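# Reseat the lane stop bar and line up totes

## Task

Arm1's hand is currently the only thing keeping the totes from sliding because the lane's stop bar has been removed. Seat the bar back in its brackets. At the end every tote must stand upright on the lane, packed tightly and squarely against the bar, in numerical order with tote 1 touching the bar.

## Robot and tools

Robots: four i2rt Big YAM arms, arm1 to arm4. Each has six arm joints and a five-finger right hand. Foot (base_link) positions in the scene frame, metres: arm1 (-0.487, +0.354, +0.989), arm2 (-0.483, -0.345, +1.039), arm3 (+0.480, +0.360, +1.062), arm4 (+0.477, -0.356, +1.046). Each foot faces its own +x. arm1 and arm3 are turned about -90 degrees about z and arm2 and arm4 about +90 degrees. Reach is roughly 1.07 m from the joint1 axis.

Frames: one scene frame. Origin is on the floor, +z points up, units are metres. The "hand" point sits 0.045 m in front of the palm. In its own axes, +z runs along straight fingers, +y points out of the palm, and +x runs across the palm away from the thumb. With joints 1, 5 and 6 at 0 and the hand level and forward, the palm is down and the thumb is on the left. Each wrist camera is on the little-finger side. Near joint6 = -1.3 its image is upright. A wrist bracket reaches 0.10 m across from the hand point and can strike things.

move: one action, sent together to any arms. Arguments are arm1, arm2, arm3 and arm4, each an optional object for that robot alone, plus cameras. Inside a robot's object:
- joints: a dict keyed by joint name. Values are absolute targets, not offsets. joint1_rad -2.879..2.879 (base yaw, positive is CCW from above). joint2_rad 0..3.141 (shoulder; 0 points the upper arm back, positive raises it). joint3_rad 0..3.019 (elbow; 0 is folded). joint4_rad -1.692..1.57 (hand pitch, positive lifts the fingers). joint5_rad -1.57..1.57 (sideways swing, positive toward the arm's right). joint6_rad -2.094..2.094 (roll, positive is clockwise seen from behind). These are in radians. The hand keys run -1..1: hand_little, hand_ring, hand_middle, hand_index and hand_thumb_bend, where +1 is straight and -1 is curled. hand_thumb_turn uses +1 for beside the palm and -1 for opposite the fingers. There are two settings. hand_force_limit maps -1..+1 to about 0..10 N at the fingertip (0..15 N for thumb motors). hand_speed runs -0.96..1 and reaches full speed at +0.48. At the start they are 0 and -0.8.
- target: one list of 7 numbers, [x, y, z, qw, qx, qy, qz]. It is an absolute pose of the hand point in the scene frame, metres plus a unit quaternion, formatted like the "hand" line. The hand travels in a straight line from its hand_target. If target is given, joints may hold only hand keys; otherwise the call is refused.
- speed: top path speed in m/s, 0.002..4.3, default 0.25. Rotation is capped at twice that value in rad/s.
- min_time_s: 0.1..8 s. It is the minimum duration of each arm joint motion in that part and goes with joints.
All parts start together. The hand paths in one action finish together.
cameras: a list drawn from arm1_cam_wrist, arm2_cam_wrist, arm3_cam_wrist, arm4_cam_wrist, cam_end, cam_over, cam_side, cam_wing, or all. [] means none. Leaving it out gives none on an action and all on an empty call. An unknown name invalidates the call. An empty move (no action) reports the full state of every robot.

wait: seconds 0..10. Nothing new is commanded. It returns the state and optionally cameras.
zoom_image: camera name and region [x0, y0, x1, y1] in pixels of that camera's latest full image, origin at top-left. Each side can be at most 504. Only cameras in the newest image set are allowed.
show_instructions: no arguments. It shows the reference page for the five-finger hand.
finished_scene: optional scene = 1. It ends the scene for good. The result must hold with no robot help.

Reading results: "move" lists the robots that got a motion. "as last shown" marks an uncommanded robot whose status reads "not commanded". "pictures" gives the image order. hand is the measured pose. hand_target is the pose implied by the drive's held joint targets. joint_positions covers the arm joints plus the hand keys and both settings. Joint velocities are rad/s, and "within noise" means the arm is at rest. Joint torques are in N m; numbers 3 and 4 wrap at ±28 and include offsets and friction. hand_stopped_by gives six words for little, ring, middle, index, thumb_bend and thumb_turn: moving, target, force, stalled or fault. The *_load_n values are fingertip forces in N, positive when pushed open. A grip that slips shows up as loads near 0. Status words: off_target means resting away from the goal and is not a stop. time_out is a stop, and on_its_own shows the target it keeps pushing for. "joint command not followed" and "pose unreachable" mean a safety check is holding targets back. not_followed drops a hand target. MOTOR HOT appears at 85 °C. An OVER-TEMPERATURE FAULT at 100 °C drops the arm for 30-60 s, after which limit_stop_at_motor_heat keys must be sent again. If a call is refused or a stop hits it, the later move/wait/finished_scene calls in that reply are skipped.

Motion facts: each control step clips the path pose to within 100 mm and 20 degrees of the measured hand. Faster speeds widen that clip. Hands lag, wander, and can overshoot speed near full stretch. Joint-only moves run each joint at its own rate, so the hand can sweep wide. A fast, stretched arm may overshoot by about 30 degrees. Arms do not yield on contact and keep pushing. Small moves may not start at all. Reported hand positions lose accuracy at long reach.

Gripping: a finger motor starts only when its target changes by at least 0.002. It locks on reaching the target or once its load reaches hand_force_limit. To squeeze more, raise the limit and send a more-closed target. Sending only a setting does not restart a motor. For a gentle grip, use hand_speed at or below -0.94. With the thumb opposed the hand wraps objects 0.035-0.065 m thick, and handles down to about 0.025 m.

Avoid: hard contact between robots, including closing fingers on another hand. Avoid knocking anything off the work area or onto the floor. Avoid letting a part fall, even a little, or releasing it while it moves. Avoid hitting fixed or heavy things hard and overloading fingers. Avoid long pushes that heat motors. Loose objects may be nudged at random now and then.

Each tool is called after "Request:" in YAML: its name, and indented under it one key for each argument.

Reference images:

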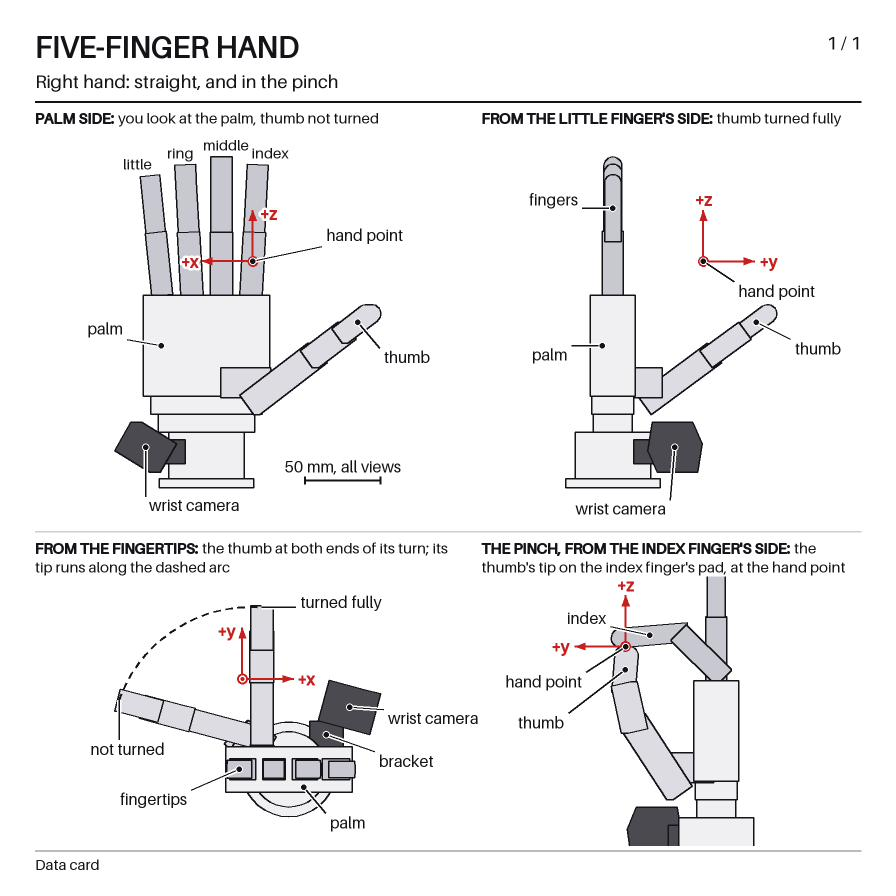

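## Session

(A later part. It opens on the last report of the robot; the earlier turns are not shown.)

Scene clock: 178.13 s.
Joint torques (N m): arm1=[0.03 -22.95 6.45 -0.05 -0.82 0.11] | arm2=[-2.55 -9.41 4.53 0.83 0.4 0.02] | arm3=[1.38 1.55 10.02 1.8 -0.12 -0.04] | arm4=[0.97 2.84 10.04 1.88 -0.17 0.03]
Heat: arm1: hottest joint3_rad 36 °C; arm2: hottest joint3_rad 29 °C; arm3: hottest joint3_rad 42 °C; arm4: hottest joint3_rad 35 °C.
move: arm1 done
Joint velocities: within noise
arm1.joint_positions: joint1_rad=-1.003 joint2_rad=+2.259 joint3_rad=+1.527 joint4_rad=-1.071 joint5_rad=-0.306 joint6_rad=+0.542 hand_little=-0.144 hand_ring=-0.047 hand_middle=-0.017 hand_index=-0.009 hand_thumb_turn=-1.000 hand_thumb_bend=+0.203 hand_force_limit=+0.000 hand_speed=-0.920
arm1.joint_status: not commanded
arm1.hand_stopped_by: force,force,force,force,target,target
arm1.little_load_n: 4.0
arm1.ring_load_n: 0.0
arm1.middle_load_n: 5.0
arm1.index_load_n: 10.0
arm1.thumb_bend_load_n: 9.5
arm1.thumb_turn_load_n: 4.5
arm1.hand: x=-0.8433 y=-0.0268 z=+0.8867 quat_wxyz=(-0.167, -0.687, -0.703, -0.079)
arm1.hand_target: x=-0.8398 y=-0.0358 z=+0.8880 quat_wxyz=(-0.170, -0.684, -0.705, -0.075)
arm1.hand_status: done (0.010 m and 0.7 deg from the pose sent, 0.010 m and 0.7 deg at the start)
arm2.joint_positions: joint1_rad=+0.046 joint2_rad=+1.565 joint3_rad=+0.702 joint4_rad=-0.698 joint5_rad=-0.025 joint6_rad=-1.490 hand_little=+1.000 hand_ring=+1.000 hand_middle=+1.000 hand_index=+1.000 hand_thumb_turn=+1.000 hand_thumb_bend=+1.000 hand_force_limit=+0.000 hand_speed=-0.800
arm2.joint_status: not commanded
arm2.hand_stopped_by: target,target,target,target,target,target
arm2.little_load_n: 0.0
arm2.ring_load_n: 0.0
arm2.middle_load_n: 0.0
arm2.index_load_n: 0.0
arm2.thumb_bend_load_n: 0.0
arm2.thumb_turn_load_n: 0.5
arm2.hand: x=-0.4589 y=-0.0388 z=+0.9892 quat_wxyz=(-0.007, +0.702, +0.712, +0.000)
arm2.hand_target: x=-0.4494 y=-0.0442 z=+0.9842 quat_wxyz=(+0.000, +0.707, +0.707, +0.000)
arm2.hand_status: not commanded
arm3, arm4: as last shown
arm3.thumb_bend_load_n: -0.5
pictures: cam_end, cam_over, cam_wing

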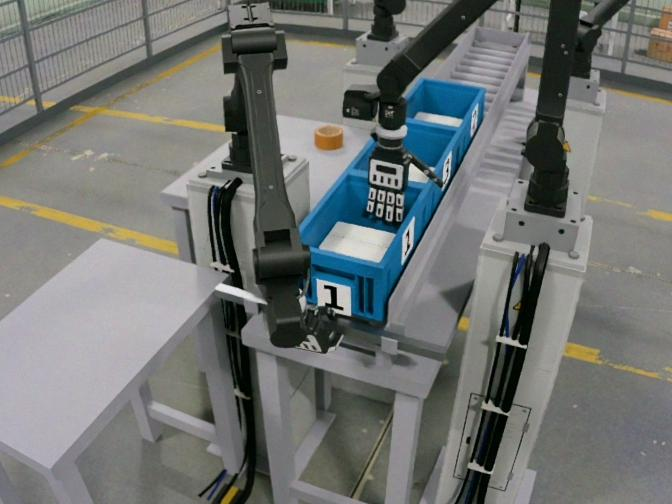

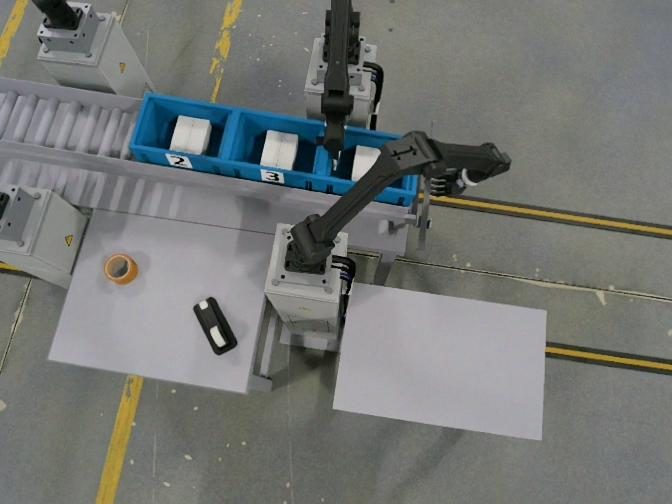

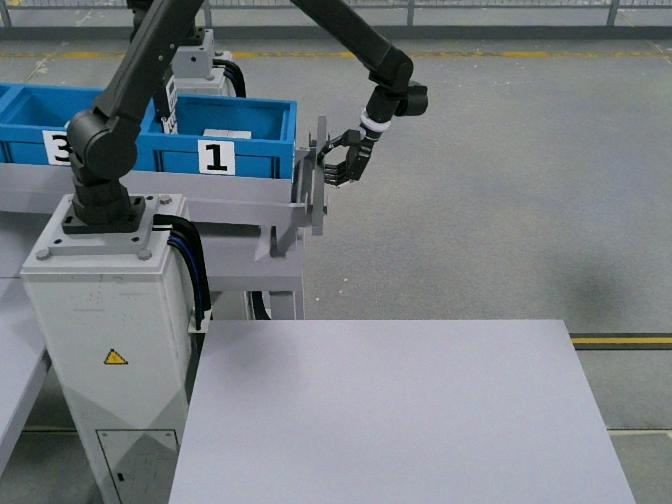

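Request:
move:
  arm1: {"target": [-0.839, -0.036, 0.885, -0.1643, -0.6860, -0.7045, -0.0812], "speed": 0.03}
  cameras: ["cam_wing", "cam_end", "cam_over", "arm1_cam_wrist"]

Request:
zoom_image:
  camera: "cam_wing"
  region: [280, 170, 350, 250]

Request:
zoom_image:
  camera: "cam_wing"
  region: [280, 100, 350, 180]

Request:
zoom_image:
  camera: "cam_end"
  region: [340, 280, 460, 380]

Request:
zoom_image:
  camera: "cam_end"
  region: [200, 260, 320, 360]

Scene clock: 192.97 s.
Joint torques (N m): arm1=[0.15 -22.48 6.84 -0.24 -0.46 0.15] | arm2=[-2.67 -9.47 4.57 0.85 0.4 -0.04] | arm3=[1.14 1.49 9.96 1.8 -0.14 -0.03] | arm4=[0.15 3.25 9.77 2 -0.2 0]
Heat: arm1: hottest joint2_rad 36 °C; arm2: hottest joint3_rad 29 °C; arm3: hottest joint3_rad 43 °C; arm4: hottest joint3_rad 36 °C.
move: arm1 done
Joint velocities: within noise
arm1.joint_positions: joint1_rad=-1.000 joint2_rad=+2.259 joint3_rad=+1.527 joint4_rad=-1.071 joint5_rad=-0.301 joint6_rad=+0.547 hand_little=-0.144 hand_ring=-0.047 hand_middle=-0.017 hand_index=-0.009 hand_thumb_turn=-1.000 hand_thumb_bend=+0.203 hand_force_limit=+0.000 hand_speed=-0.920
arm1.joint_status: not commanded
arm1.hand_stopped_by: force,force,force,force,target,target
arm1.little_load_n: 4.5
arm1.ring_load_n: 0.0
arm1.middle_load_n: 5.0
arm1.index_load_n: 9.5
arm1.thumb_bend_load_n: 9.5
arm1.thumb_turn_load_n: 4.5
arm1.hand: x=-0.8426 y=-0.0274 z=+0.8861 quat_wxyz=(-0.164, -0.688, -0.703, -0.080)
arm1.hand_target: x=-0.8388 y=-0.0359 z=+0.8850 quat_wxyz=(-0.164, -0.686, -0.704, -0.081)
arm1.hand_status: done (0.009 m and 0.3 deg from the pose sent, 0.010 m and 0.5 deg at the start)
arm2, arm3, arm4: as last shown
arm2.thumb_turn_load_n: 0.0
arm3.thumb_bend_load_n: 0.0
arm4.middle_load_n: -0.5
arm4.index_load_n: -0.5
pictures: arm1_cam_wrist, cam_end, cam_over, cam_wing
arm1_cam_wrist: T_world_to_cam=[[0.89187, 0.30212, 0.33659, 0.45436], [0.00566, -0.75159, 0.65961, -0.6002], [0.45226, -0.58638, -0.67203, 1.07546]] pos_world=[-0.88822, 0.04225, 0.96571]

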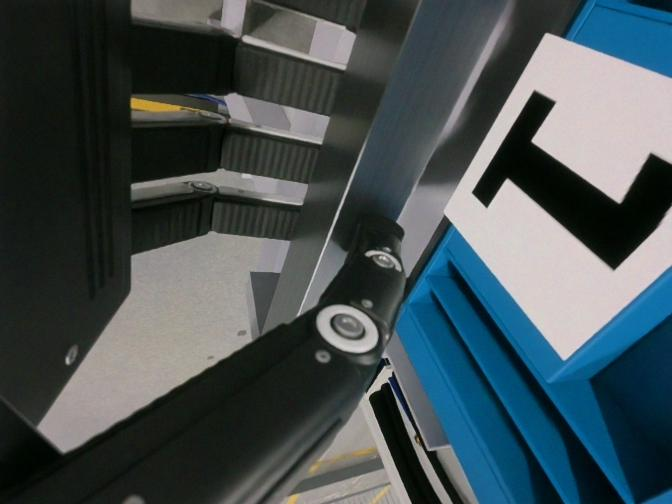

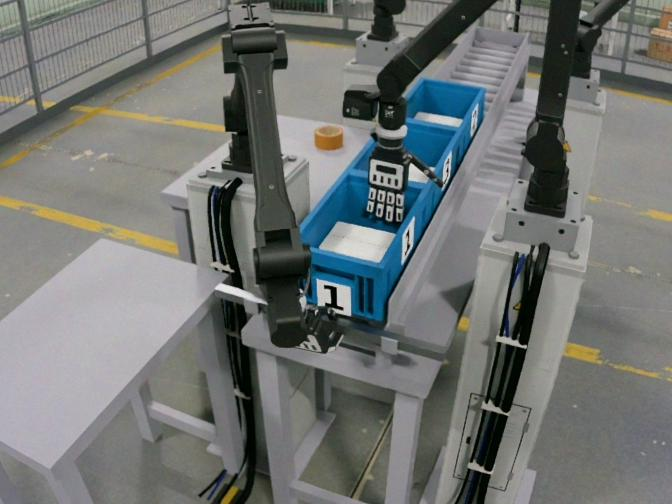

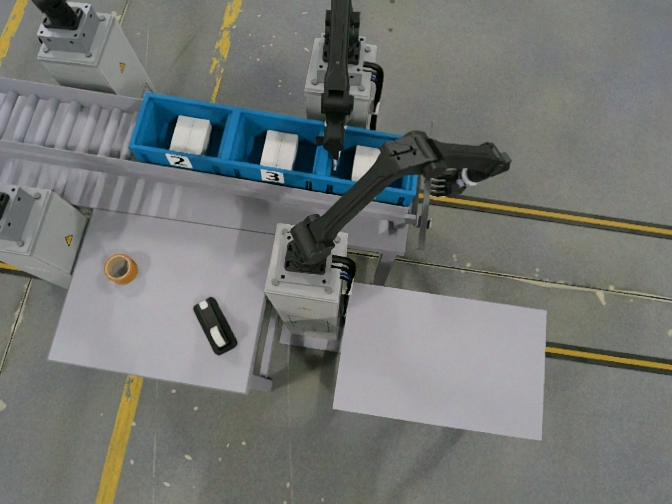

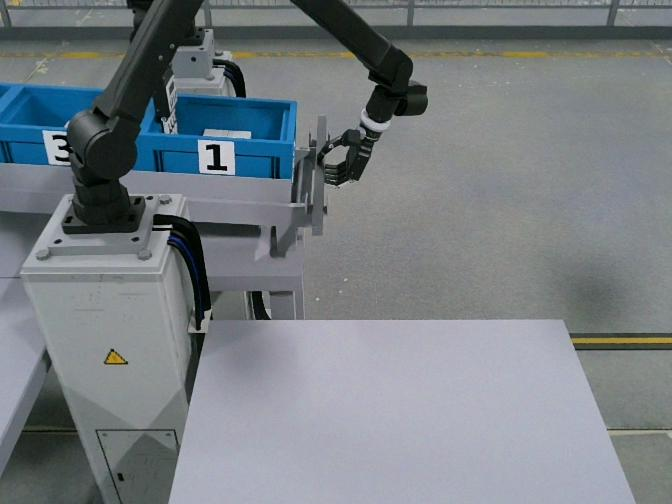

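Scaled by 6.300 from the camera's image (finer frame: 960x720).

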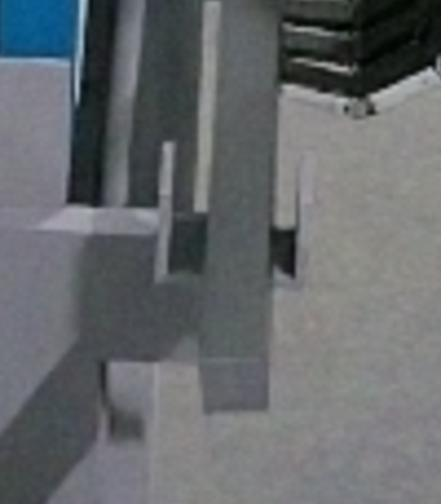

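Scaled by 6.300 from the camera's image (finer frame: 960x720).

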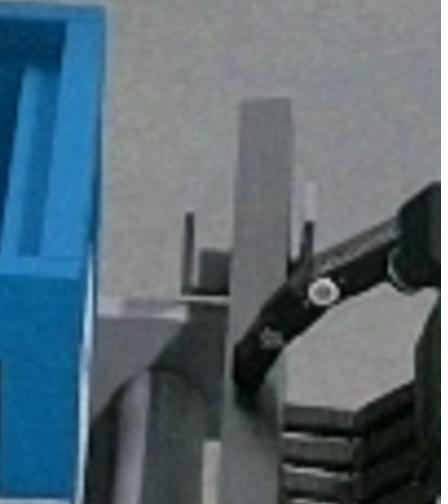

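Scaled by 4.200 from the camera's image (finer frame: 960x720).

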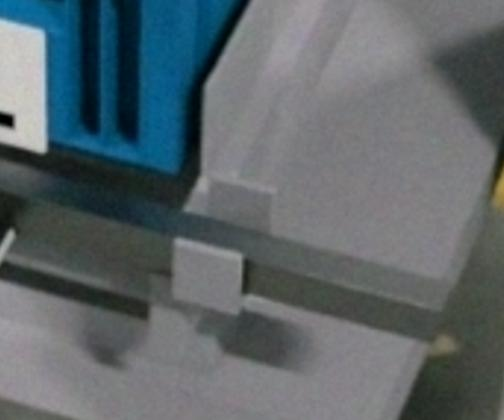

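Scaled by 4.200 from the camera's image (finer frame: 960x720).

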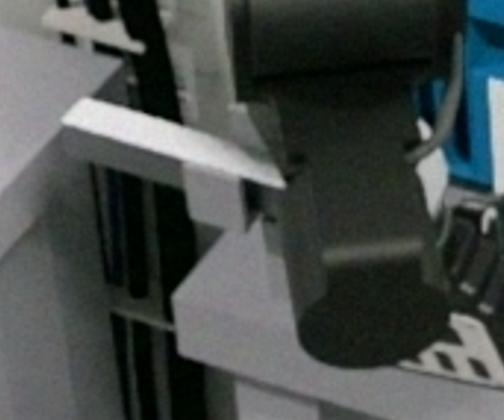

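Request:
move:
  arm1: {"joints": {"hand_speed": -0.85, "hand_thumb_bend": 0.45}}
  cameras: ["cam_wing"]

Request:
zoom_image:
  camera: "cam_wing"
  region: [280, 100, 350, 250]

Scene clock: 196.73 s.
Joint torques (N m): arm1=[0.15 -22.89 6.84 -0.34 -0.64 0.11] | arm2=[-2.49 -9.52 4.6 0.8 0.42 0.01] | arm3=[1.38 1.61 10.02 1.74 -0.13 -0.03] | arm4=[1.67 2.9 9.62 1.95 -0.22 0]
Heat: arm1: hottest joint2_rad 37 °C; arm2: hottest joint3_rad 29 °C; arm3: hottest joint3_rad 43 °C; arm4: hottest joint3_rad 36 °C.
move: arm1 done
Joint velocities: within noise
arm1.joint_positions: joint1_rad=-0.999 joint2_rad=+2.263 joint3_rad=+1.527 joint4_rad=-1.069 joint5_rad=-0.297 joint6_rad=+0.551 hand_little=-0.144 hand_ring=-0.047 hand_middle=-0.017 hand_index=-0.010 hand_thumb_turn=-1.000 hand_thumb_bend=+0.450 hand_force_limit=+0.000 hand_speed=-0.850
arm1.joint_status: all done
arm1.hand_stopped_by: force,force,force,force,target,target
arm1.little_load_n: 1.5
arm1.ring_load_n: 0.0
arm1.middle_load_n: 0.0
arm1.index_load_n: 2.5
arm1.thumb_bend_load_n: 0.0
arm1.thumb_turn_load_n: 0.0
arm1.hand: x=-0.8424 y=-0.0267 z=+0.8834 quat_wxyz=(-0.162, -0.689, -0.702, -0.082)
arm1.hand_target: x=-0.8388 y=-0.0359 z=+0.8850 quat_wxyz=(-0.164, -0.686, -0.704, -0.081)
arm1.hand_status: not commanded
arm2: as last shown
arm3.joint_positions: joint1_rad=+0.859 joint2_rad=+0.647 joint3_rad=+1.405 joint4_rad=-1.258 joint5_rad=-0.253 joint6_rad=-1.430 hand_little=+1.000 hand_ring=+1.000 hand_middle=+1.000 hand_index=+1.000 hand_thumb_turn=+1.000 hand_thumb_bend=+1.000 hand_force_limit=+0.000 hand_speed=-0.800
arm3.joint_status: not commanded
arm3.hand_stopped_by: target,target,target,target,target,target
arm3.little_load_n: 0.0
arm3.ring_load_n: 0.0
arm3.middle_load_n: 0.0
arm3.index_load_n: 0.0
arm3.thumb_bend_load_n: 0.0
arm3.thumb_turn_load_n: 0.0
arm3.hand: x=+0.6672 y=+0.1753 z=+1.5705 quat_wxyz=(+0.036, +0.799, -0.304, +0.517)
arm3.hand_target: x=+0.6666 y=+0.1756 z=+1.5831 quat_wxyz=(+0.041, +0.793, -0.300, +0.528)
arm3.hand_status: not commanded
arm4.joint_positions: joint1_rad=+0.888 joint2_rad=+0.590 joint3_rad=+1.406 joint4_rad=-1.237 joint5_rad=-0.221 joint6_rad=-0.977 hand_little=+1.000 hand_ring=+1.000 hand_middle=+1.000 hand_index=+1.000 hand_thumb_turn=+1.000 hand_thumb_bend=+1.000 hand_force_limit=+0.000 hand_speed=-0.800
arm4.joint_status: not commanded
arm4.hand_stopped_by: target,target,target,target,target,target
arm4.little_load_n: 0.0
arm4.ring_load_n: 0.0
arm4.middle_load_n: 0.0
arm4.index_load_n: 0.0
arm4.thumb_bend_load_n: 0.0
arm4.thumb_turn_load_n: 0.0
arm4.hand: x=+0.2887 y=-0.2250 z=+1.5575 quat_wxyz=(-0.544, +0.441, +0.710, -0.071)
arm4.hand_target: x=+0.2898 y=-0.2259 z=+1.5690 quat_wxyz=(-0.555, +0.436, +0.705, -0.070)
arm4.hand_status: not commanded

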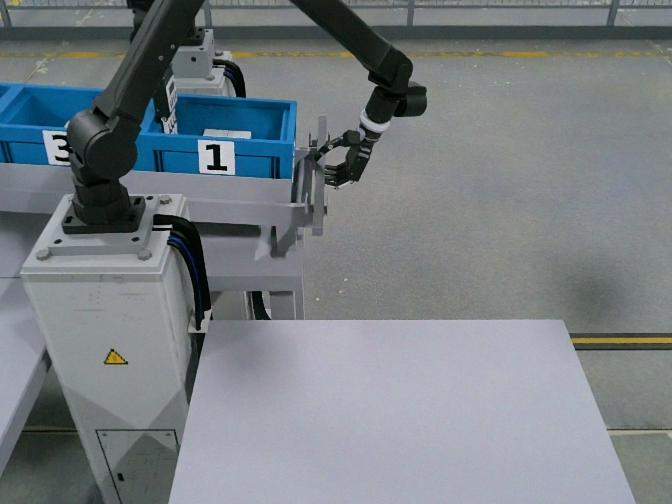

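Scaled by 3.360 from the camera's image (finer frame: 960x720).

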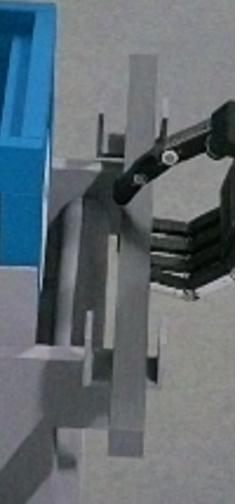

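Request:
move:
  arm1: {"joints": {"hand_speed": -0.8, "hand_index": 0.8, "hand_middle": 0.8, "hand_ring": 0.8, "hand_little": 0.8}}
  cameras: ["cam_wing", "cam_end", "arm1_cam_wrist"]

Request:
zoom_image:
  camera: "cam_wing"
  region: [280, 100, 350, 250]

Scene clock: 200.10 s.
Joint torques (N m): arm1=[0.09 -22.83 6.83 -0.32 -0.42 0.11] | arm2=[-2.49 -9.41 4.62 0.88 0.4 0] | arm3=[1.14 1.49 10.07 1.8 -0.14 -0.04] | arm4=[1.2 3.43 9.87 1.78 -0.14 -0.01]
Heat: arm1: hottest joint2_rad 37 °C; arm2: hottest joint3_rad 29 °C; arm3: hottest joint3_rad 43 °C; arm4: hottest joint3_rad 36 °C.
move: arm1 done
Joint velocities: within noise
arm1.joint_positions: joint1_rad=-0.998 joint2_rad=+2.263 joint3_rad=+1.527 joint4_rad=-1.069 joint5_rad=-0.301 joint6_rad=+0.551 hand_little=+0.800 hand_ring=+0.800 hand_middle=+0.800 hand_index=+0.800 hand_thumb_turn=-1.000 hand_thumb_bend=+0.450 hand_force_limit=+0.000 hand_speed=-0.800
arm1.joint_status: all done
arm1.hand_stopped_by: target,target,target,target,target,target
arm1.little_load_n: 0.0
arm1.ring_load_n: 0.0
arm1.middle_load_n: 0.0
arm1.index_load_n: 0.0
arm1.thumb_bend_load_n: -0.5
arm1.thumb_turn_load_n: 0.0
arm1.hand: x=-0.8415 y=-0.0280 z=+0.8839 quat_wxyz=(-0.165, -0.688, -0.702, -0.082)
arm1.hand_target: x=-0.8388 y=-0.0359 z=+0.8849 quat_wxyz=(-0.164, -0.686, -0.704, -0.081)
arm1.hand_status: not commanded
arm2, arm3, arm4: as last shown
pictures: arm1_cam_wrist, cam_end, cam_wing
arm1_cam_wrist: T_world_to_cam=[[0.89154, 0.29976, 0.33957, 0.45136], [0.00263, -0.75309, 0.65791, -0.60029], [0.45294, -0.58566, -0.6722, 1.07386]] pos_world=[-0.88722, 0.04154, 0.96352]

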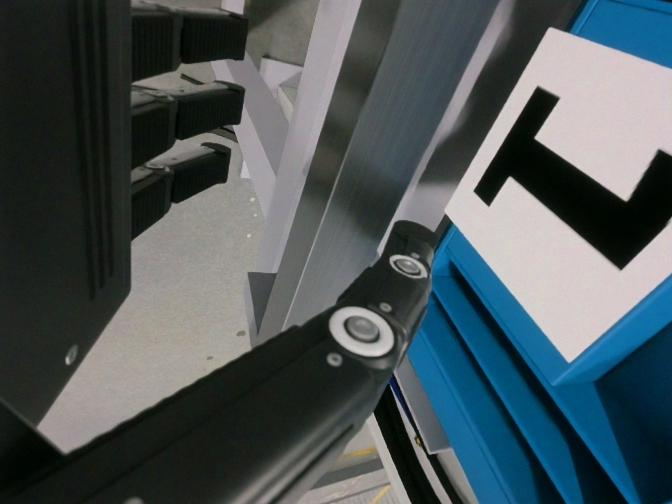

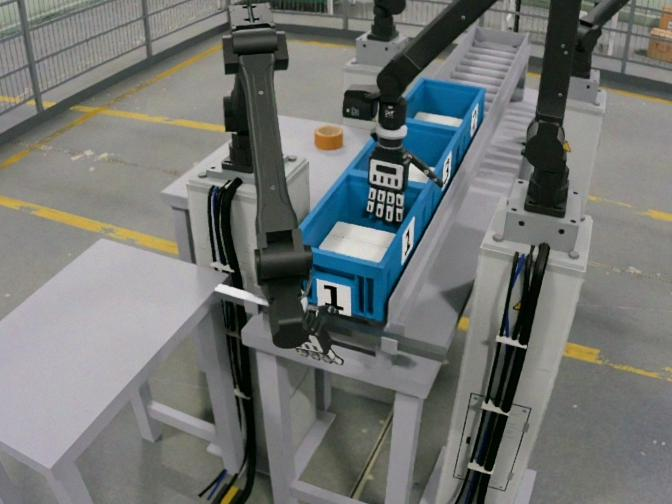

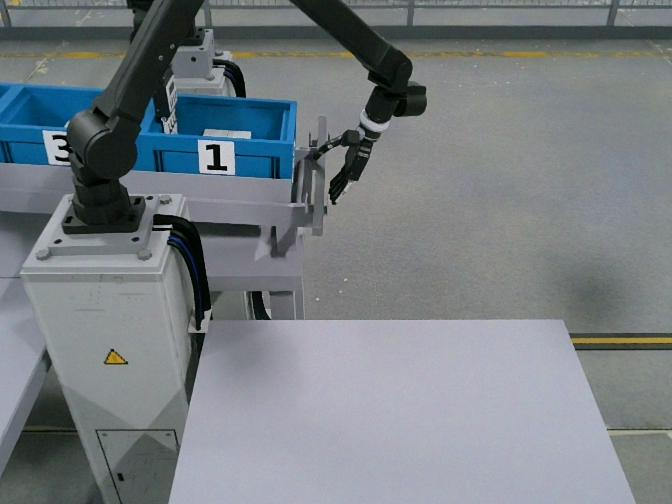

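Scaled by 3.360 from the camera's image (finer frame: 960x720).

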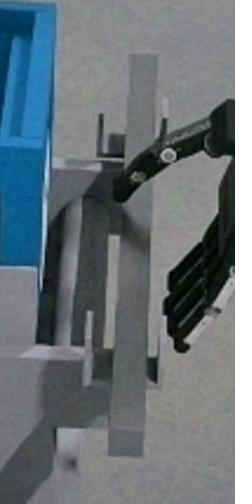

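Request:
move:
  arm1: {"target": [-0.85, -0.036, 0.912, -0.1643, -0.6860, -0.7045, -0.0812], "speed": 0.06}

Request:
move:
  arm1: {"target": [-0.92, -0.03, 1.0, -0.1643, -0.6860, -0.7045, -0.0812], "speed": 0.15}

Request:
move:
  arm1: {"target": [-0.93, 0.10, 1.20, -0.1643, -0.6860, -0.7045, -0.0812], "speed": 0.25}
  cameras: ["all"]

Request:
zoom_image:
  camera: "cam_wing"
  region: [230, 80, 400, 250]

Request:
zoom_image:
  camera: "cam_end"
  region: [200, 220, 480, 390]

Scene clock: 203.07 s.
Joint torques (N m): arm1=[-0.85 -23.65 8.81 -0.64 -0.3 -0.02] | arm2=[-2.26 -9.64 4.42 0.8 0.4 0] | arm3=[1.14 1.49 9.98 1.83 -0.14 -0.06] | arm4=[0.26 3.25 9.81 1.89 -0.22 -0.08]
Heat: arm1: hottest joint2_rad 37 °C; arm2: hottest joint3_rad 29 °C; arm3: hottest joint3_rad 43 °C; arm4: hottest joint3_rad 36 °C.
move: arm1 off_target
Joint velocities: within noise
arm1.joint_positions: joint1_rad=-0.998 joint2_rad=+2.245 joint3_rad=+1.542 joint4_rad=-1.130 joint5_rad=-0.301 joint6_rad=+0.551 hand_little=+0.800 hand_ring=+0.800 hand_middle=+0.800 hand_index=+0.800 hand_thumb_turn=-1.000 hand_thumb_bend=+0.450 hand_force_limit=+0.000 hand_speed=-0.800
arm1.joint_status: not commanded
arm1.hand_stopped_by: target,target,target,target,target,target
arm1.little_load_n: 0.0
arm1.ring_load_n: 0.0
arm1.middle_load_n: 0.5
arm1.index_load_n: 0.0
arm1.thumb_bend_load_n: 0.0
arm1.thumb_turn_load_n: 0.0
arm1.hand: x=-0.8391 y=-0.0266 z=+0.9011 quat_wxyz=(-0.167, -0.689, -0.699, -0.096)
arm1.hand_target: x=-0.8495 y=-0.0357 z=+0.9121 quat_wxyz=(-0.164, -0.686, -0.704, -0.081)
arm1.hand_status: off_target (0.018 m and 1.8 deg from the pose sent, 0.030 m and 0.4 deg at the start)
arm2, arm3, arm4: as last shown
arm4.thumb_turn_load_n: -0.5
pictures: none

Scene clock: 204.53 s.
Joint torques (N m): arm1=[-1.96 -23.53 10.28 -0.65 -0.21 -0.05] | arm2=[-2.37 -9.29 4.55 0.81 0.38 -0.02] | arm3=[1.26 1.55 10.02 1.83 -0.13 -0.04] | arm4=[0.91 3.25 9.83 1.8 -0.17 -0.02]
Heat: arm1: hottest joint2_rad 37 °C; arm2: hottest joint3_rad 29 °C; arm3: hottest joint3_rad 43 °C; arm4: hottest joint3_rad 36 °C.
move: arm1 off_target
Joint velocities: within noise
arm1.joint_positions: joint1_rad=-1.057 joint2_rad=+2.241 joint3_rad=+1.835 joint4_rad=-1.428 joint5_rad=-0.286 joint6_rad=+0.485 hand_little=+0.800 hand_ring=+0.800 hand_middle=+0.800 hand_index=+0.800 hand_thumb_turn=-1.000 hand_thumb_bend=+0.450 hand_force_limit=+0.000 hand_speed=-0.800
arm1.joint_status: not commanded
arm1.hand_stopped_by: target,target,target,target,target,target
arm1.little_load_n: 0.0
arm1.ring_load_n: 0.0
arm1.middle_load_n: 0.0
arm1.index_load_n: 0.0
arm1.thumb_bend_load_n: 0.0
arm1.thumb_turn_load_n: 0.0
arm1.hand: x=-0.9087 y=-0.0298 z=+0.9978 quat_wxyz=(-0.166, -0.686, -0.703, -0.088)
arm1.hand_target: x=-0.9198 y=-0.0298 z=+1.0001 quat_wxyz=(-0.164, -0.686, -0.704, -0.081)
arm1.hand_status: off_target (0.011 m and 0.8 deg from the pose sent, 0.128 m and 1.8 deg at the start)
arm2, arm3, arm4: as last shown
arm4.thumb_bend_load_n: 0.5
arm4.thumb_turn_load_n: 0.0
pictures: none

Scene clock: 206.33 s.
Joint torques (N m): arm1=[-0.73 -19.49 9.54 -0.36 -0.29 -0.1] | arm2=[-2.61 -9.52 4.55 0.87 0.4 -0.01] | arm3=[1.2 1.55 9.95 1.77 -0.12 -0.04] | arm4=[0.91 3.66 9.74 1.92 -0.16 -0.02]
Heat: arm1: hottest joint2_rad 37 °C; arm2: hottest joint3_rad 29 °C; arm3: hottest joint3_rad 43 °C; arm4: hottest joint3_rad 36 °C.
move: arm1 off_target
Joint velocities: within noise
arm1.joint_positions: joint1_rad=-1.269 joint2_rad=+1.888 joint3_rad=+1.843 joint4_rad=-1.682 joint5_rad=-0.250 joint6_rad=+0.318 hand_little=+0.800 hand_ring=+0.800 hand_middle=+0.800 hand_index=+0.800 hand_thumb_turn=-1.000 hand_thumb_bend=+0.450 hand_force_limit=+0.000 hand_speed=-0.800
arm1.joint_status: not commanded
arm1.hand_stopped_by: target,target,target,target,target,target
arm1.little_load_n: 0.0
arm1.ring_load_n: 0.0
arm1.middle_load_n: 0.0
arm1.index_load_n: 0.0
arm1.thumb_bend_load_n: 0.0
arm1.thumb_turn_load_n: 0.0
arm1.hand: x=-0.9263 y=+0.0987 z=+1.2029 quat_wxyz=(-0.141, -0.701, -0.699, -0.014)
arm1.hand_target: x=-0.9297 y=+0.1001 z=+1.1993 quat_wxyz=(-0.143, -0.699, -0.700, -0.018)
arm1.hand_status: off_target (0.005 m and 8.3 deg from the pose sent, 0.241 m and 0.8 deg at the start; a joint's target at an end of its range on 33 of 54 steps)
arm2, arm3, arm4: as last shown
arm4.thumb_bend_load_n: 0.0
pictures: arm1_cam_wrist, arm2_cam_wrist, arm3_cam_wrist, arm4_cam_wrist, cam_end, cam_over, cam_side, cam_wing
arm1_cam_wrist: T_world_to_cam=[[0.93795, 0.27956, 0.2052, 0.58733], [0.06076, -0.71505, 0.69643, -0.7108], [0.34142, -0.64074, -0.68766, 1.32167]] pos_world=[-0.95894, 0.1744, 1.28336]
arm2_cam_wrist: T_world_to_cam=[[0.96915, 0.24483, 0.02852, 0.42587], [0.19414, -0.82947, 0.52372, -0.46195], [0.15188, -0.50203, -0.85141, 1.00717]] pos_world=[-0.47602, 0.01818, 1.0873]

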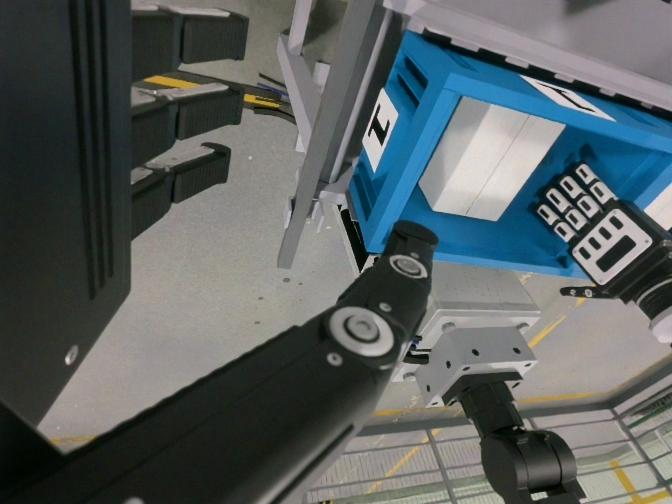

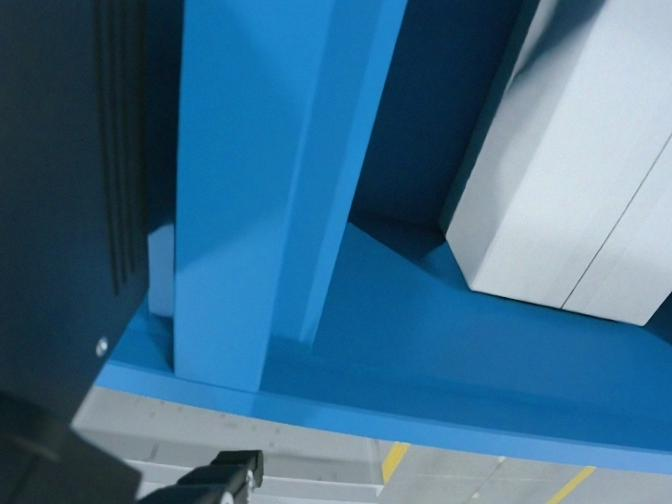

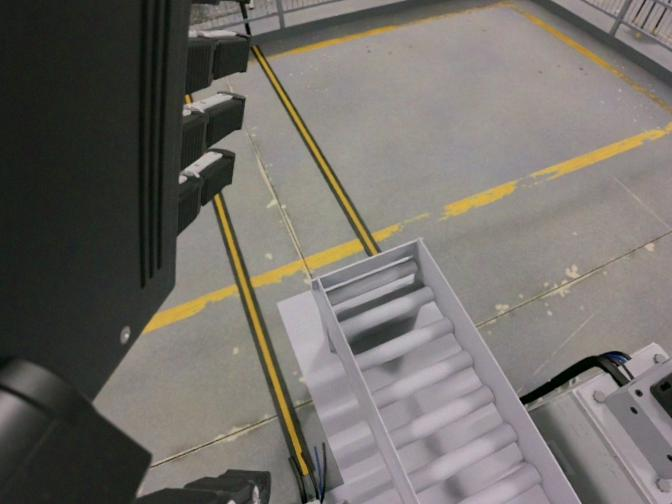

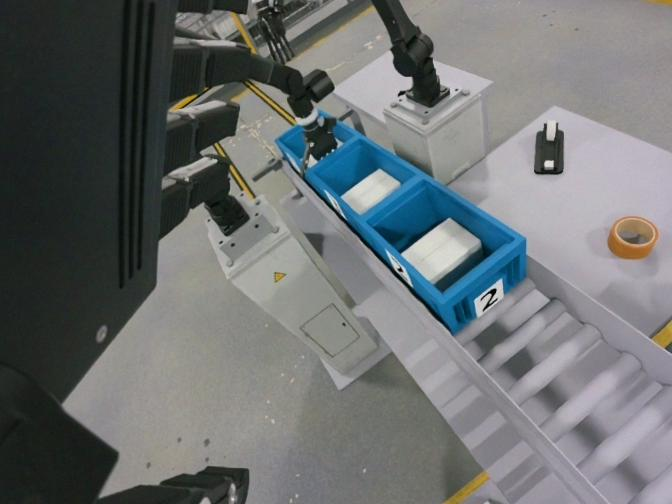

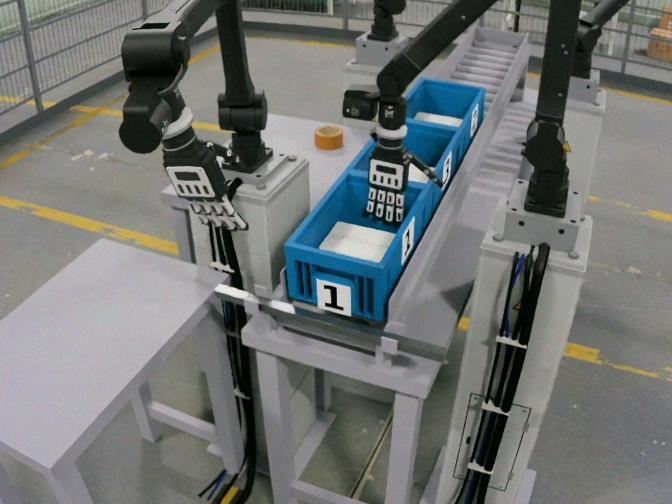

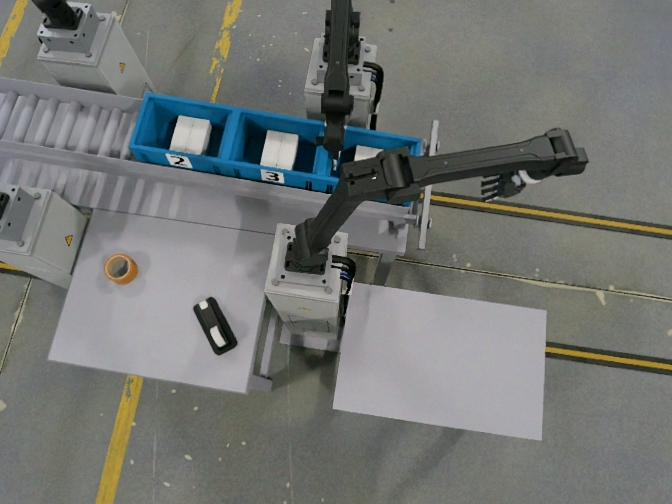

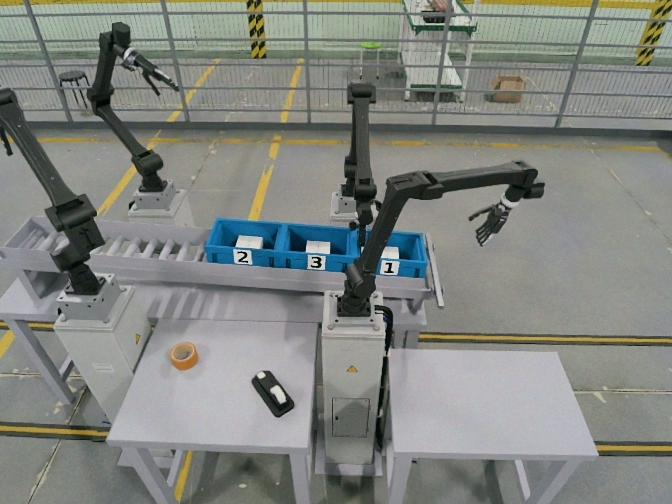

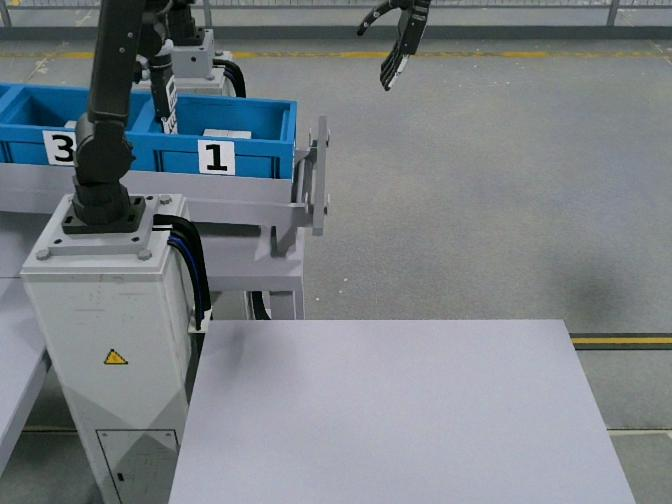

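Scaled by 2.965 from the camera's image (finer frame: 960x720).

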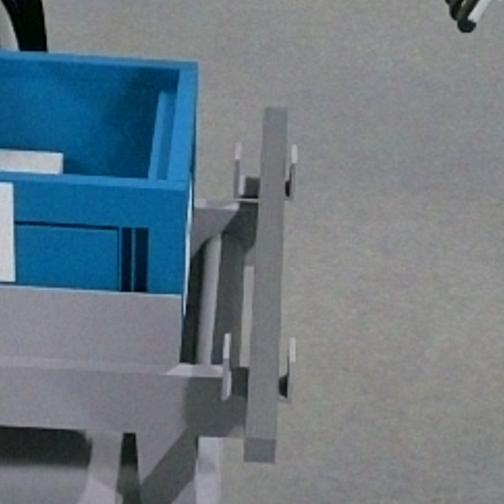

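Scaled by 1.800 from the camera's image (finer frame: 960x720).

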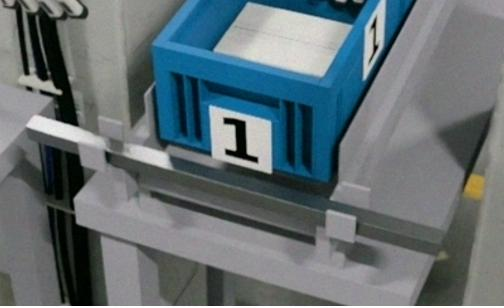

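Request:
move:
  arm4: {"target": [0.26, -0.03, 1.10, 0.2988, -0.6409, -0.6409, 0.2988], "speed": 0.3}
  cameras: ["arm4_cam_wrist", "cam_side"]

Scene clock: 213.80 s.
Joint torques (N m): arm1=[-1.38 -19.49 9.55 -0.36 -0.29 -0.08] | arm2=[-2.55 -9.64 4.56 0.95 0.38 -0.04] | arm3=[1.26 1.26 10.03 1.81 -0.14 -0.03] | arm4=[-0.15 -8.23 10.19 0.87 -0.77 -0.07]
Heat: arm1: hottest joint2_rad 37 °C; arm2: hottest joint3_rad 29 °C; arm3: hottest joint3_rad 43 °C; arm4: hottest joint3_rad 36 °C.
move: arm4 off_target
Joint velocities: within noise
arm1, arm2, arm3: as last shown
arm1.hand_target: x=-0.9297 y=+0.1000 z=+1.1993 quat_wxyz=(-0.143, -0.699, -0.700, -0.018)
arm4.joint_positions: joint1_rad=+0.277 joint2_rad=+1.445 joint3_rad=+0.787 joint4_rad=-0.640 joint5_rad=-0.825 joint6_rad=-1.129 hand_little=+1.000 hand_ring=+1.000 hand_middle=+1.000 hand_index=+1.000 hand_thumb_turn=+1.000 hand_thumb_bend=+1.000 hand_force_limit=+0.000 hand_speed=-0.800
arm4.joint_status: not commanded
arm4.hand_stopped_by: target,target,target,target,target,target
arm4.little_load_n: 0.0
arm4.ring_load_n: 0.0
arm4.middle_load_n: 0.0
arm4.index_load_n: 0.0
arm4.thumb_bend_load_n: 0.0
arm4.thumb_turn_load_n: 0.0
arm4.hand: x=+0.2639 y=-0.0489 z=+1.0862 quat_wxyz=(-0.275, +0.651, +0.635, -0.311)
arm4.hand_target: x=+0.2603 y=-0.0306 z=+1.1004 quat_wxyz=(-0.299, +0.641, +0.641, -0.299)
arm4.hand_status: off_target (0.024 m and 3.3 deg from the pose sent, 0.498 m and 45.6 deg at the start)
arm4_cam_wrist: T_world_to_cam=[[0.59283, 0.25159, -0.76502, 0.68575], [0.54411, -0.82547, 0.15017, -0.34353], [-0.59371, -0.50528, -0.62626, 0.9287]] pos_world=[0.33177, 0.01315, 1.1578]

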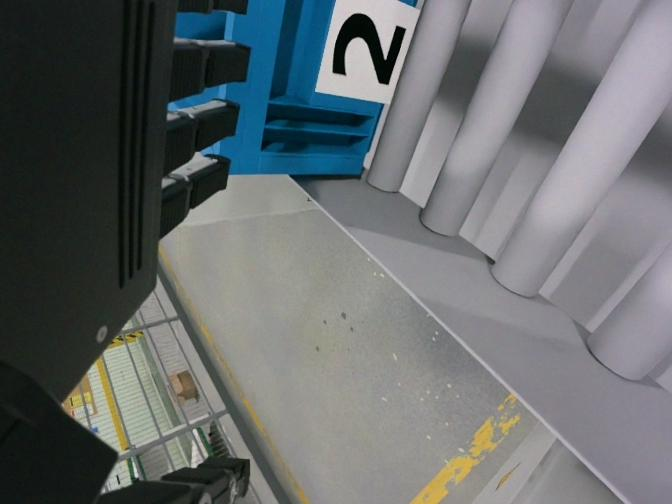

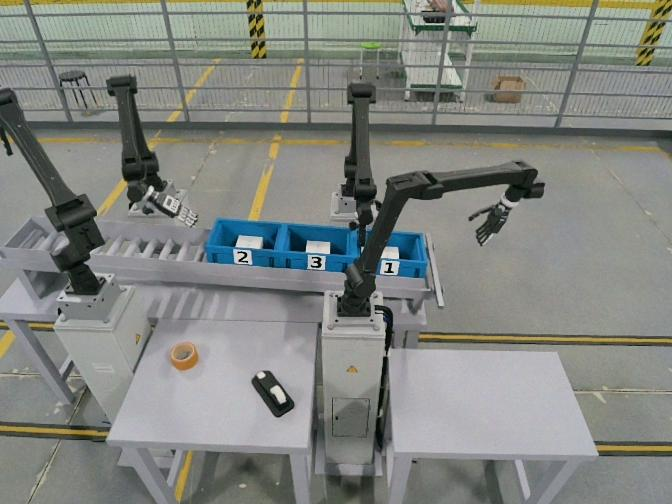

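Request:
zoom_image:
  camera: "arm4_cam_wrist"
  region: [170, 0, 430, 200]

Request:
move:
  arm4: {"target": [0.27, -0.10, 1.04, 0.1830, -0.6830, -0.6830, 0.1830], "speed": 0.2}
  cameras: ["arm4_cam_wrist"]

Request:
zoom_image:
  camera: "arm4_cam_wrist"
  region: [170, 0, 500, 250]

Scaled by 1.938 from the camera's image (finer frame: 960x720).

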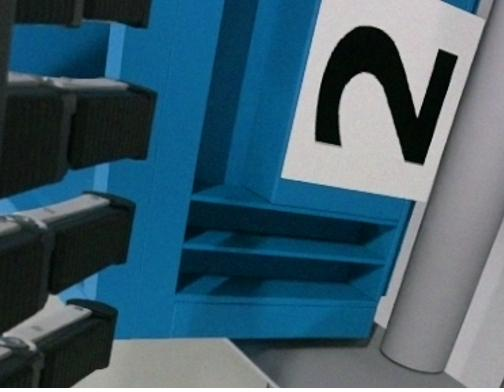

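Scene clock: 216.37 s.
Joint torques (N m): arm1=[-1.38 -19.49 9.57 -0.38 -0.29 -0.08] | arm2=[-2.37 -8.94 4.53 0.91 0.4 0] | arm3=[1.2 1.49 9.95 1.73 -0.13 -0.03] | arm4=[1.79 -7.3 6.8 1.09 -0.37 0.11]
Heat: arm1: hottest joint2_rad 37 °C; arm2: hottest joint3_rad 29 °C; arm3: hottest joint3_rad 43 °C; arm4: hottest joint3_rad 36 °C.
move: arm4 done
Joint velocities: within noise
arm1, arm3: as last shown
arm1.ring_load_n: 0.5
arm1.thumb_bend_load_n: -0.5
arm2.joint_positions: joint1_rad=+0.046 joint2_rad=+1.565 joint3_rad=+0.702 joint4_rad=-0.698 joint5_rad=-0.025 joint6_rad=-1.490 hand_little=+1.000 hand_ring=+1.000 hand_middle=+1.000 hand_index=+1.000 hand_thumb_turn=+1.000 hand_thumb_bend=+1.000 hand_force_limit=+0.000 hand_speed=-0.800
arm2.joint_status: not commanded
arm2.hand_stopped_by: target,target,target,target,target,target
arm2.little_load_n: 0.0
arm2.ring_load_n: -0.5
arm2.middle_load_n: 0.0
arm2.index_load_n: 0.0
arm2.thumb_bend_load_n: 0.0
arm2.thumb_turn_load_n: 0.0
arm2.hand: x=-0.4589 y=-0.0388 z=+0.9892 quat_wxyz=(-0.007, +0.702, +0.712, +0.000)
arm2.hand_target: x=-0.4494 y=-0.0442 z=+0.9842 quat_wxyz=(+0.000, +0.707, +0.707, +0.000)
arm2.hand_status: not commanded
arm4.joint_positions: joint1_rad=+0.489 joint2_rad=+1.412 joint3_rad=+0.682 joint4_rad=-0.586 joint5_rad=-0.457 joint6_rad=-1.006 hand_little=+1.000 hand_ring=+1.000 hand_middle=+1.000 hand_index=+1.000 hand_thumb_turn=+1.000 hand_thumb_bend=+1.000 hand_force_limit=+0.000 hand_speed=-0.800
arm4.joint_status: not commanded
arm4.hand_stopped_by: target,target,target,target,target,target
arm4.little_load_n: 0.0
arm4.ring_load_n: 0.0
arm4.middle_load_n: 0.0
arm4.index_load_n: 0.0
arm4.thumb_bend_load_n: 0.0
arm4.thumb_turn_load_n: 0.0
arm4.hand: x=+0.2719 y=-0.0996 z=+1.0375 quat_wxyz=(-0.176, +0.683, +0.684, -0.185)
arm4.hand_target: x=+0.2700 y=-0.1001 z=+1.0400 quat_wxyz=(-0.183, +0.683, +0.683, -0.183)
arm4.hand_status: done (0.003 m and 0.8 deg from the pose sent, 0.069 m and 19.2 deg at the start)
arm4_cam_wrist: T_world_to_cam=[[0.80629, 0.29177, -0.51455, 0.34269], [0.48354, -0.82616, 0.28922, -0.51025], [-0.34071, -0.482, -0.80721, 0.99865]] pos_world=[0.31067, -0.04019, 1.13003]

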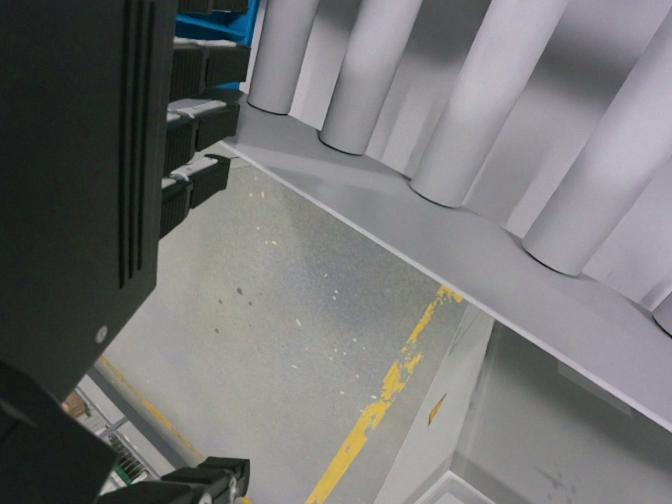

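Scaled by 1.527 from the camera's image (finer frame: 960x720).

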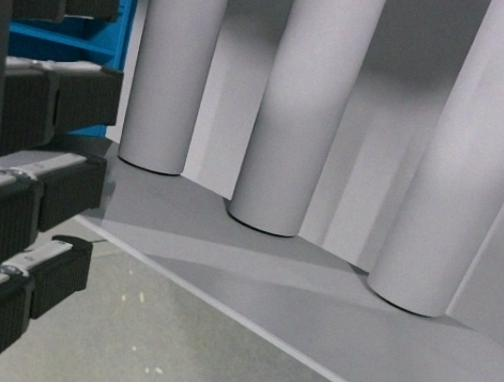

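Request:
move:
  arm4: {"target": [0.28, -0.16, 1.16, 0.2988, -0.6409, -0.6409, 0.2988], "speed": 0.25}
  arm1: {"target": [-0.88, 0.0, 1.05, 0.1228, 0.6964, 0.6964, 0.1228], "speed": 0.25}
  cameras: ["arm4_cam_wrist", "arm1_cam_wrist"]

Request:
zoom_image:
  camera: "arm1_cam_wrist"
  region: [336, 0, 672, 252]

Request:
zoom_image:
  camera: "arm4_cam_wrist"
  region: [170, 0, 500, 250]

Scene clock: 259.00 s.
Joint torques (N m): arm1=[-0.79 -23 8.75 -0.13 -0.11 0.15] | arm2=[-2.55 -9.47 4.53 0.81 0.39 -0.01] | arm3=[1.26 1.44 10.02 1.76 -0.13 -0.04] | arm4=[0.21 -2.43 8.94 0.72 -0.84 -0.08]
Heat: arm1: hottest joint3_rad 38 °C; arm2: hottest joint3_rad 29 °C; arm3: hottest joint3_rad 43 °C; arm4: hottest joint3_rad 34 °C.
move: arm1 done; arm4 done
Joint velocities: within noise
arm1.joint_positions: joint1_rad=-1.052 joint2_rad=+2.101 joint3_rad=+1.742 joint4_rad=-1.532 joint5_rad=-0.193 joint6_rad=+0.517 hand_little=+0.800 hand_ring=+0.800 hand_middle=+0.800 hand_index=+0.800 hand_thumb_turn=-1.000 hand_thumb_bend=+0.450 hand_force_limit=+0.000 hand_speed=-0.800
arm1.joint_status: not commanded
arm1.hand_stopped_by: target,target,target,target,target,target
arm1.little_load_n: 0.0
arm1.ring_load_n: 0.0
arm1.middle_load_n: 0.0
arm1.index_load_n: 0.0
arm1.thumb_bend_load_n: 0.0
arm1.thumb_turn_load_n: 0.0
arm1.hand: x=-0.8758 y=+0.0048 z=+1.0489 quat_wxyz=(-0.127, -0.694, -0.697, -0.130)
arm1.hand_target: x=-0.8800 y=-0.0001 z=+1.0501 quat_wxyz=(-0.123, -0.696, -0.696, -0.123)
arm1.hand_status: done (0.006 m and 1.0 deg from the pose sent, 0.188 m and 12.6 deg at the start)
arm2, arm3: as last shown
arm2.little_load_n: 0.5
arm2.ring_load_n: 0.0
arm4.joint_positions: joint1_rad=+0.354 joint2_rad=+0.942 joint3_rad=+0.616 joint4_rad=-0.834 joint5_rad=-0.798 joint6_rad=-1.024 hand_little=+1.000 hand_ring=+1.000 hand_middle=+1.000 hand_index=+1.000 hand_thumb_turn=+1.000 hand_thumb_bend=+1.000 hand_force_limit=+0.000 hand_speed=-0.800
arm4.joint_status: not commanded
arm4.hand_stopped_by: target,target,target,target,target,target
arm4.little_load_n: 0.0
arm4.ring_load_n: 0.0
arm4.middle_load_n: 0.0
arm4.index_load_n: 0.0
arm4.thumb_bend_load_n: 0.0
arm4.thumb_turn_load_n: 0.0
arm4.hand: x=+0.2768 y=-0.1589 z=+1.1626 quat_wxyz=(-0.300, +0.640, +0.642, -0.298)
arm4.hand_target: x=+0.2799 y=-0.1600 z=+1.1600 quat_wxyz=(-0.299, +0.641, +0.641, -0.299)
arm4.hand_status: done (0.004 m and 0.2 deg from the pose sent, 0.137 m and 20.4 deg at the start)
pictures: arm1_cam_wrist, arm4_cam_wrist
arm1_cam_wrist: T_world_to_cam=[[0.88472, 0.26112, 0.38611, 0.36147], [-0.00046, -0.82786, 0.56094, -0.58481], [0.46612, -0.49645, -0.73231, 1.29367]] pos_world=[-0.92307, 0.06372, 1.13583]
arm4_cam_wrist: T_world_to_cam=[[0.57761, 0.29669, -0.76048, 0.77042], [0.54738, -0.8319, 0.09121, -0.38613], [-0.60559, -0.46896, -0.64292, 0.95698]] pos_world=[0.34589, -0.10101, 1.23637]

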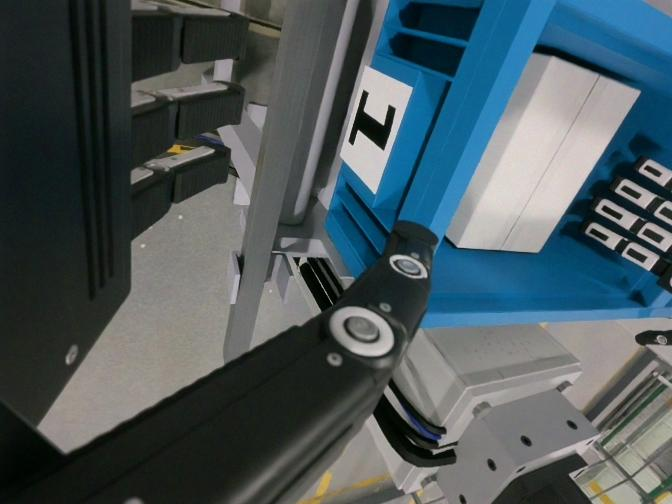

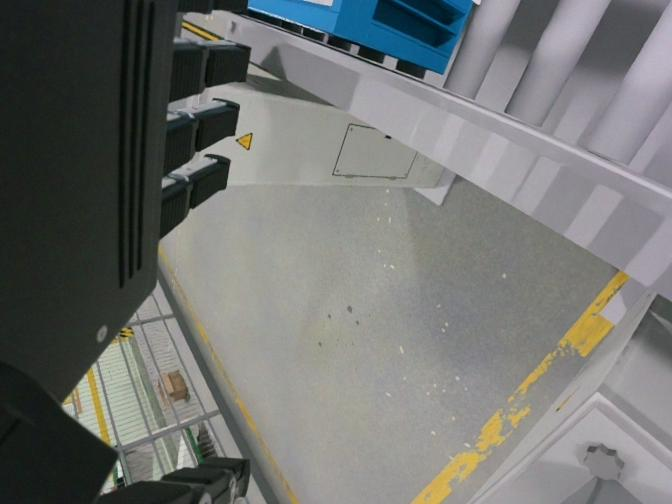

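Scaled by 1.500 from the camera's image (finer frame: 960x720).

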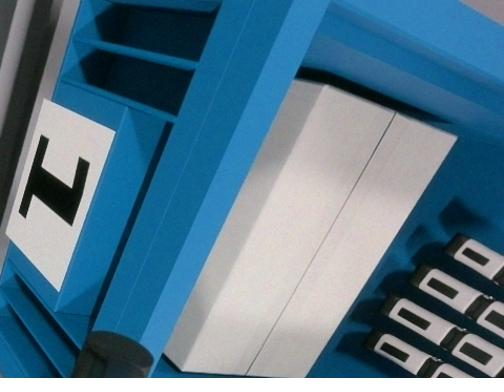

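Scaled by 1.527 from the camera's image (finer frame: 960x720).

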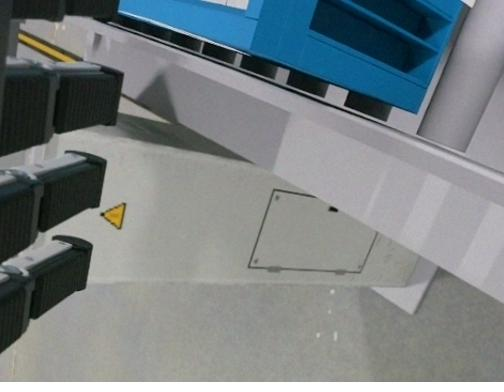

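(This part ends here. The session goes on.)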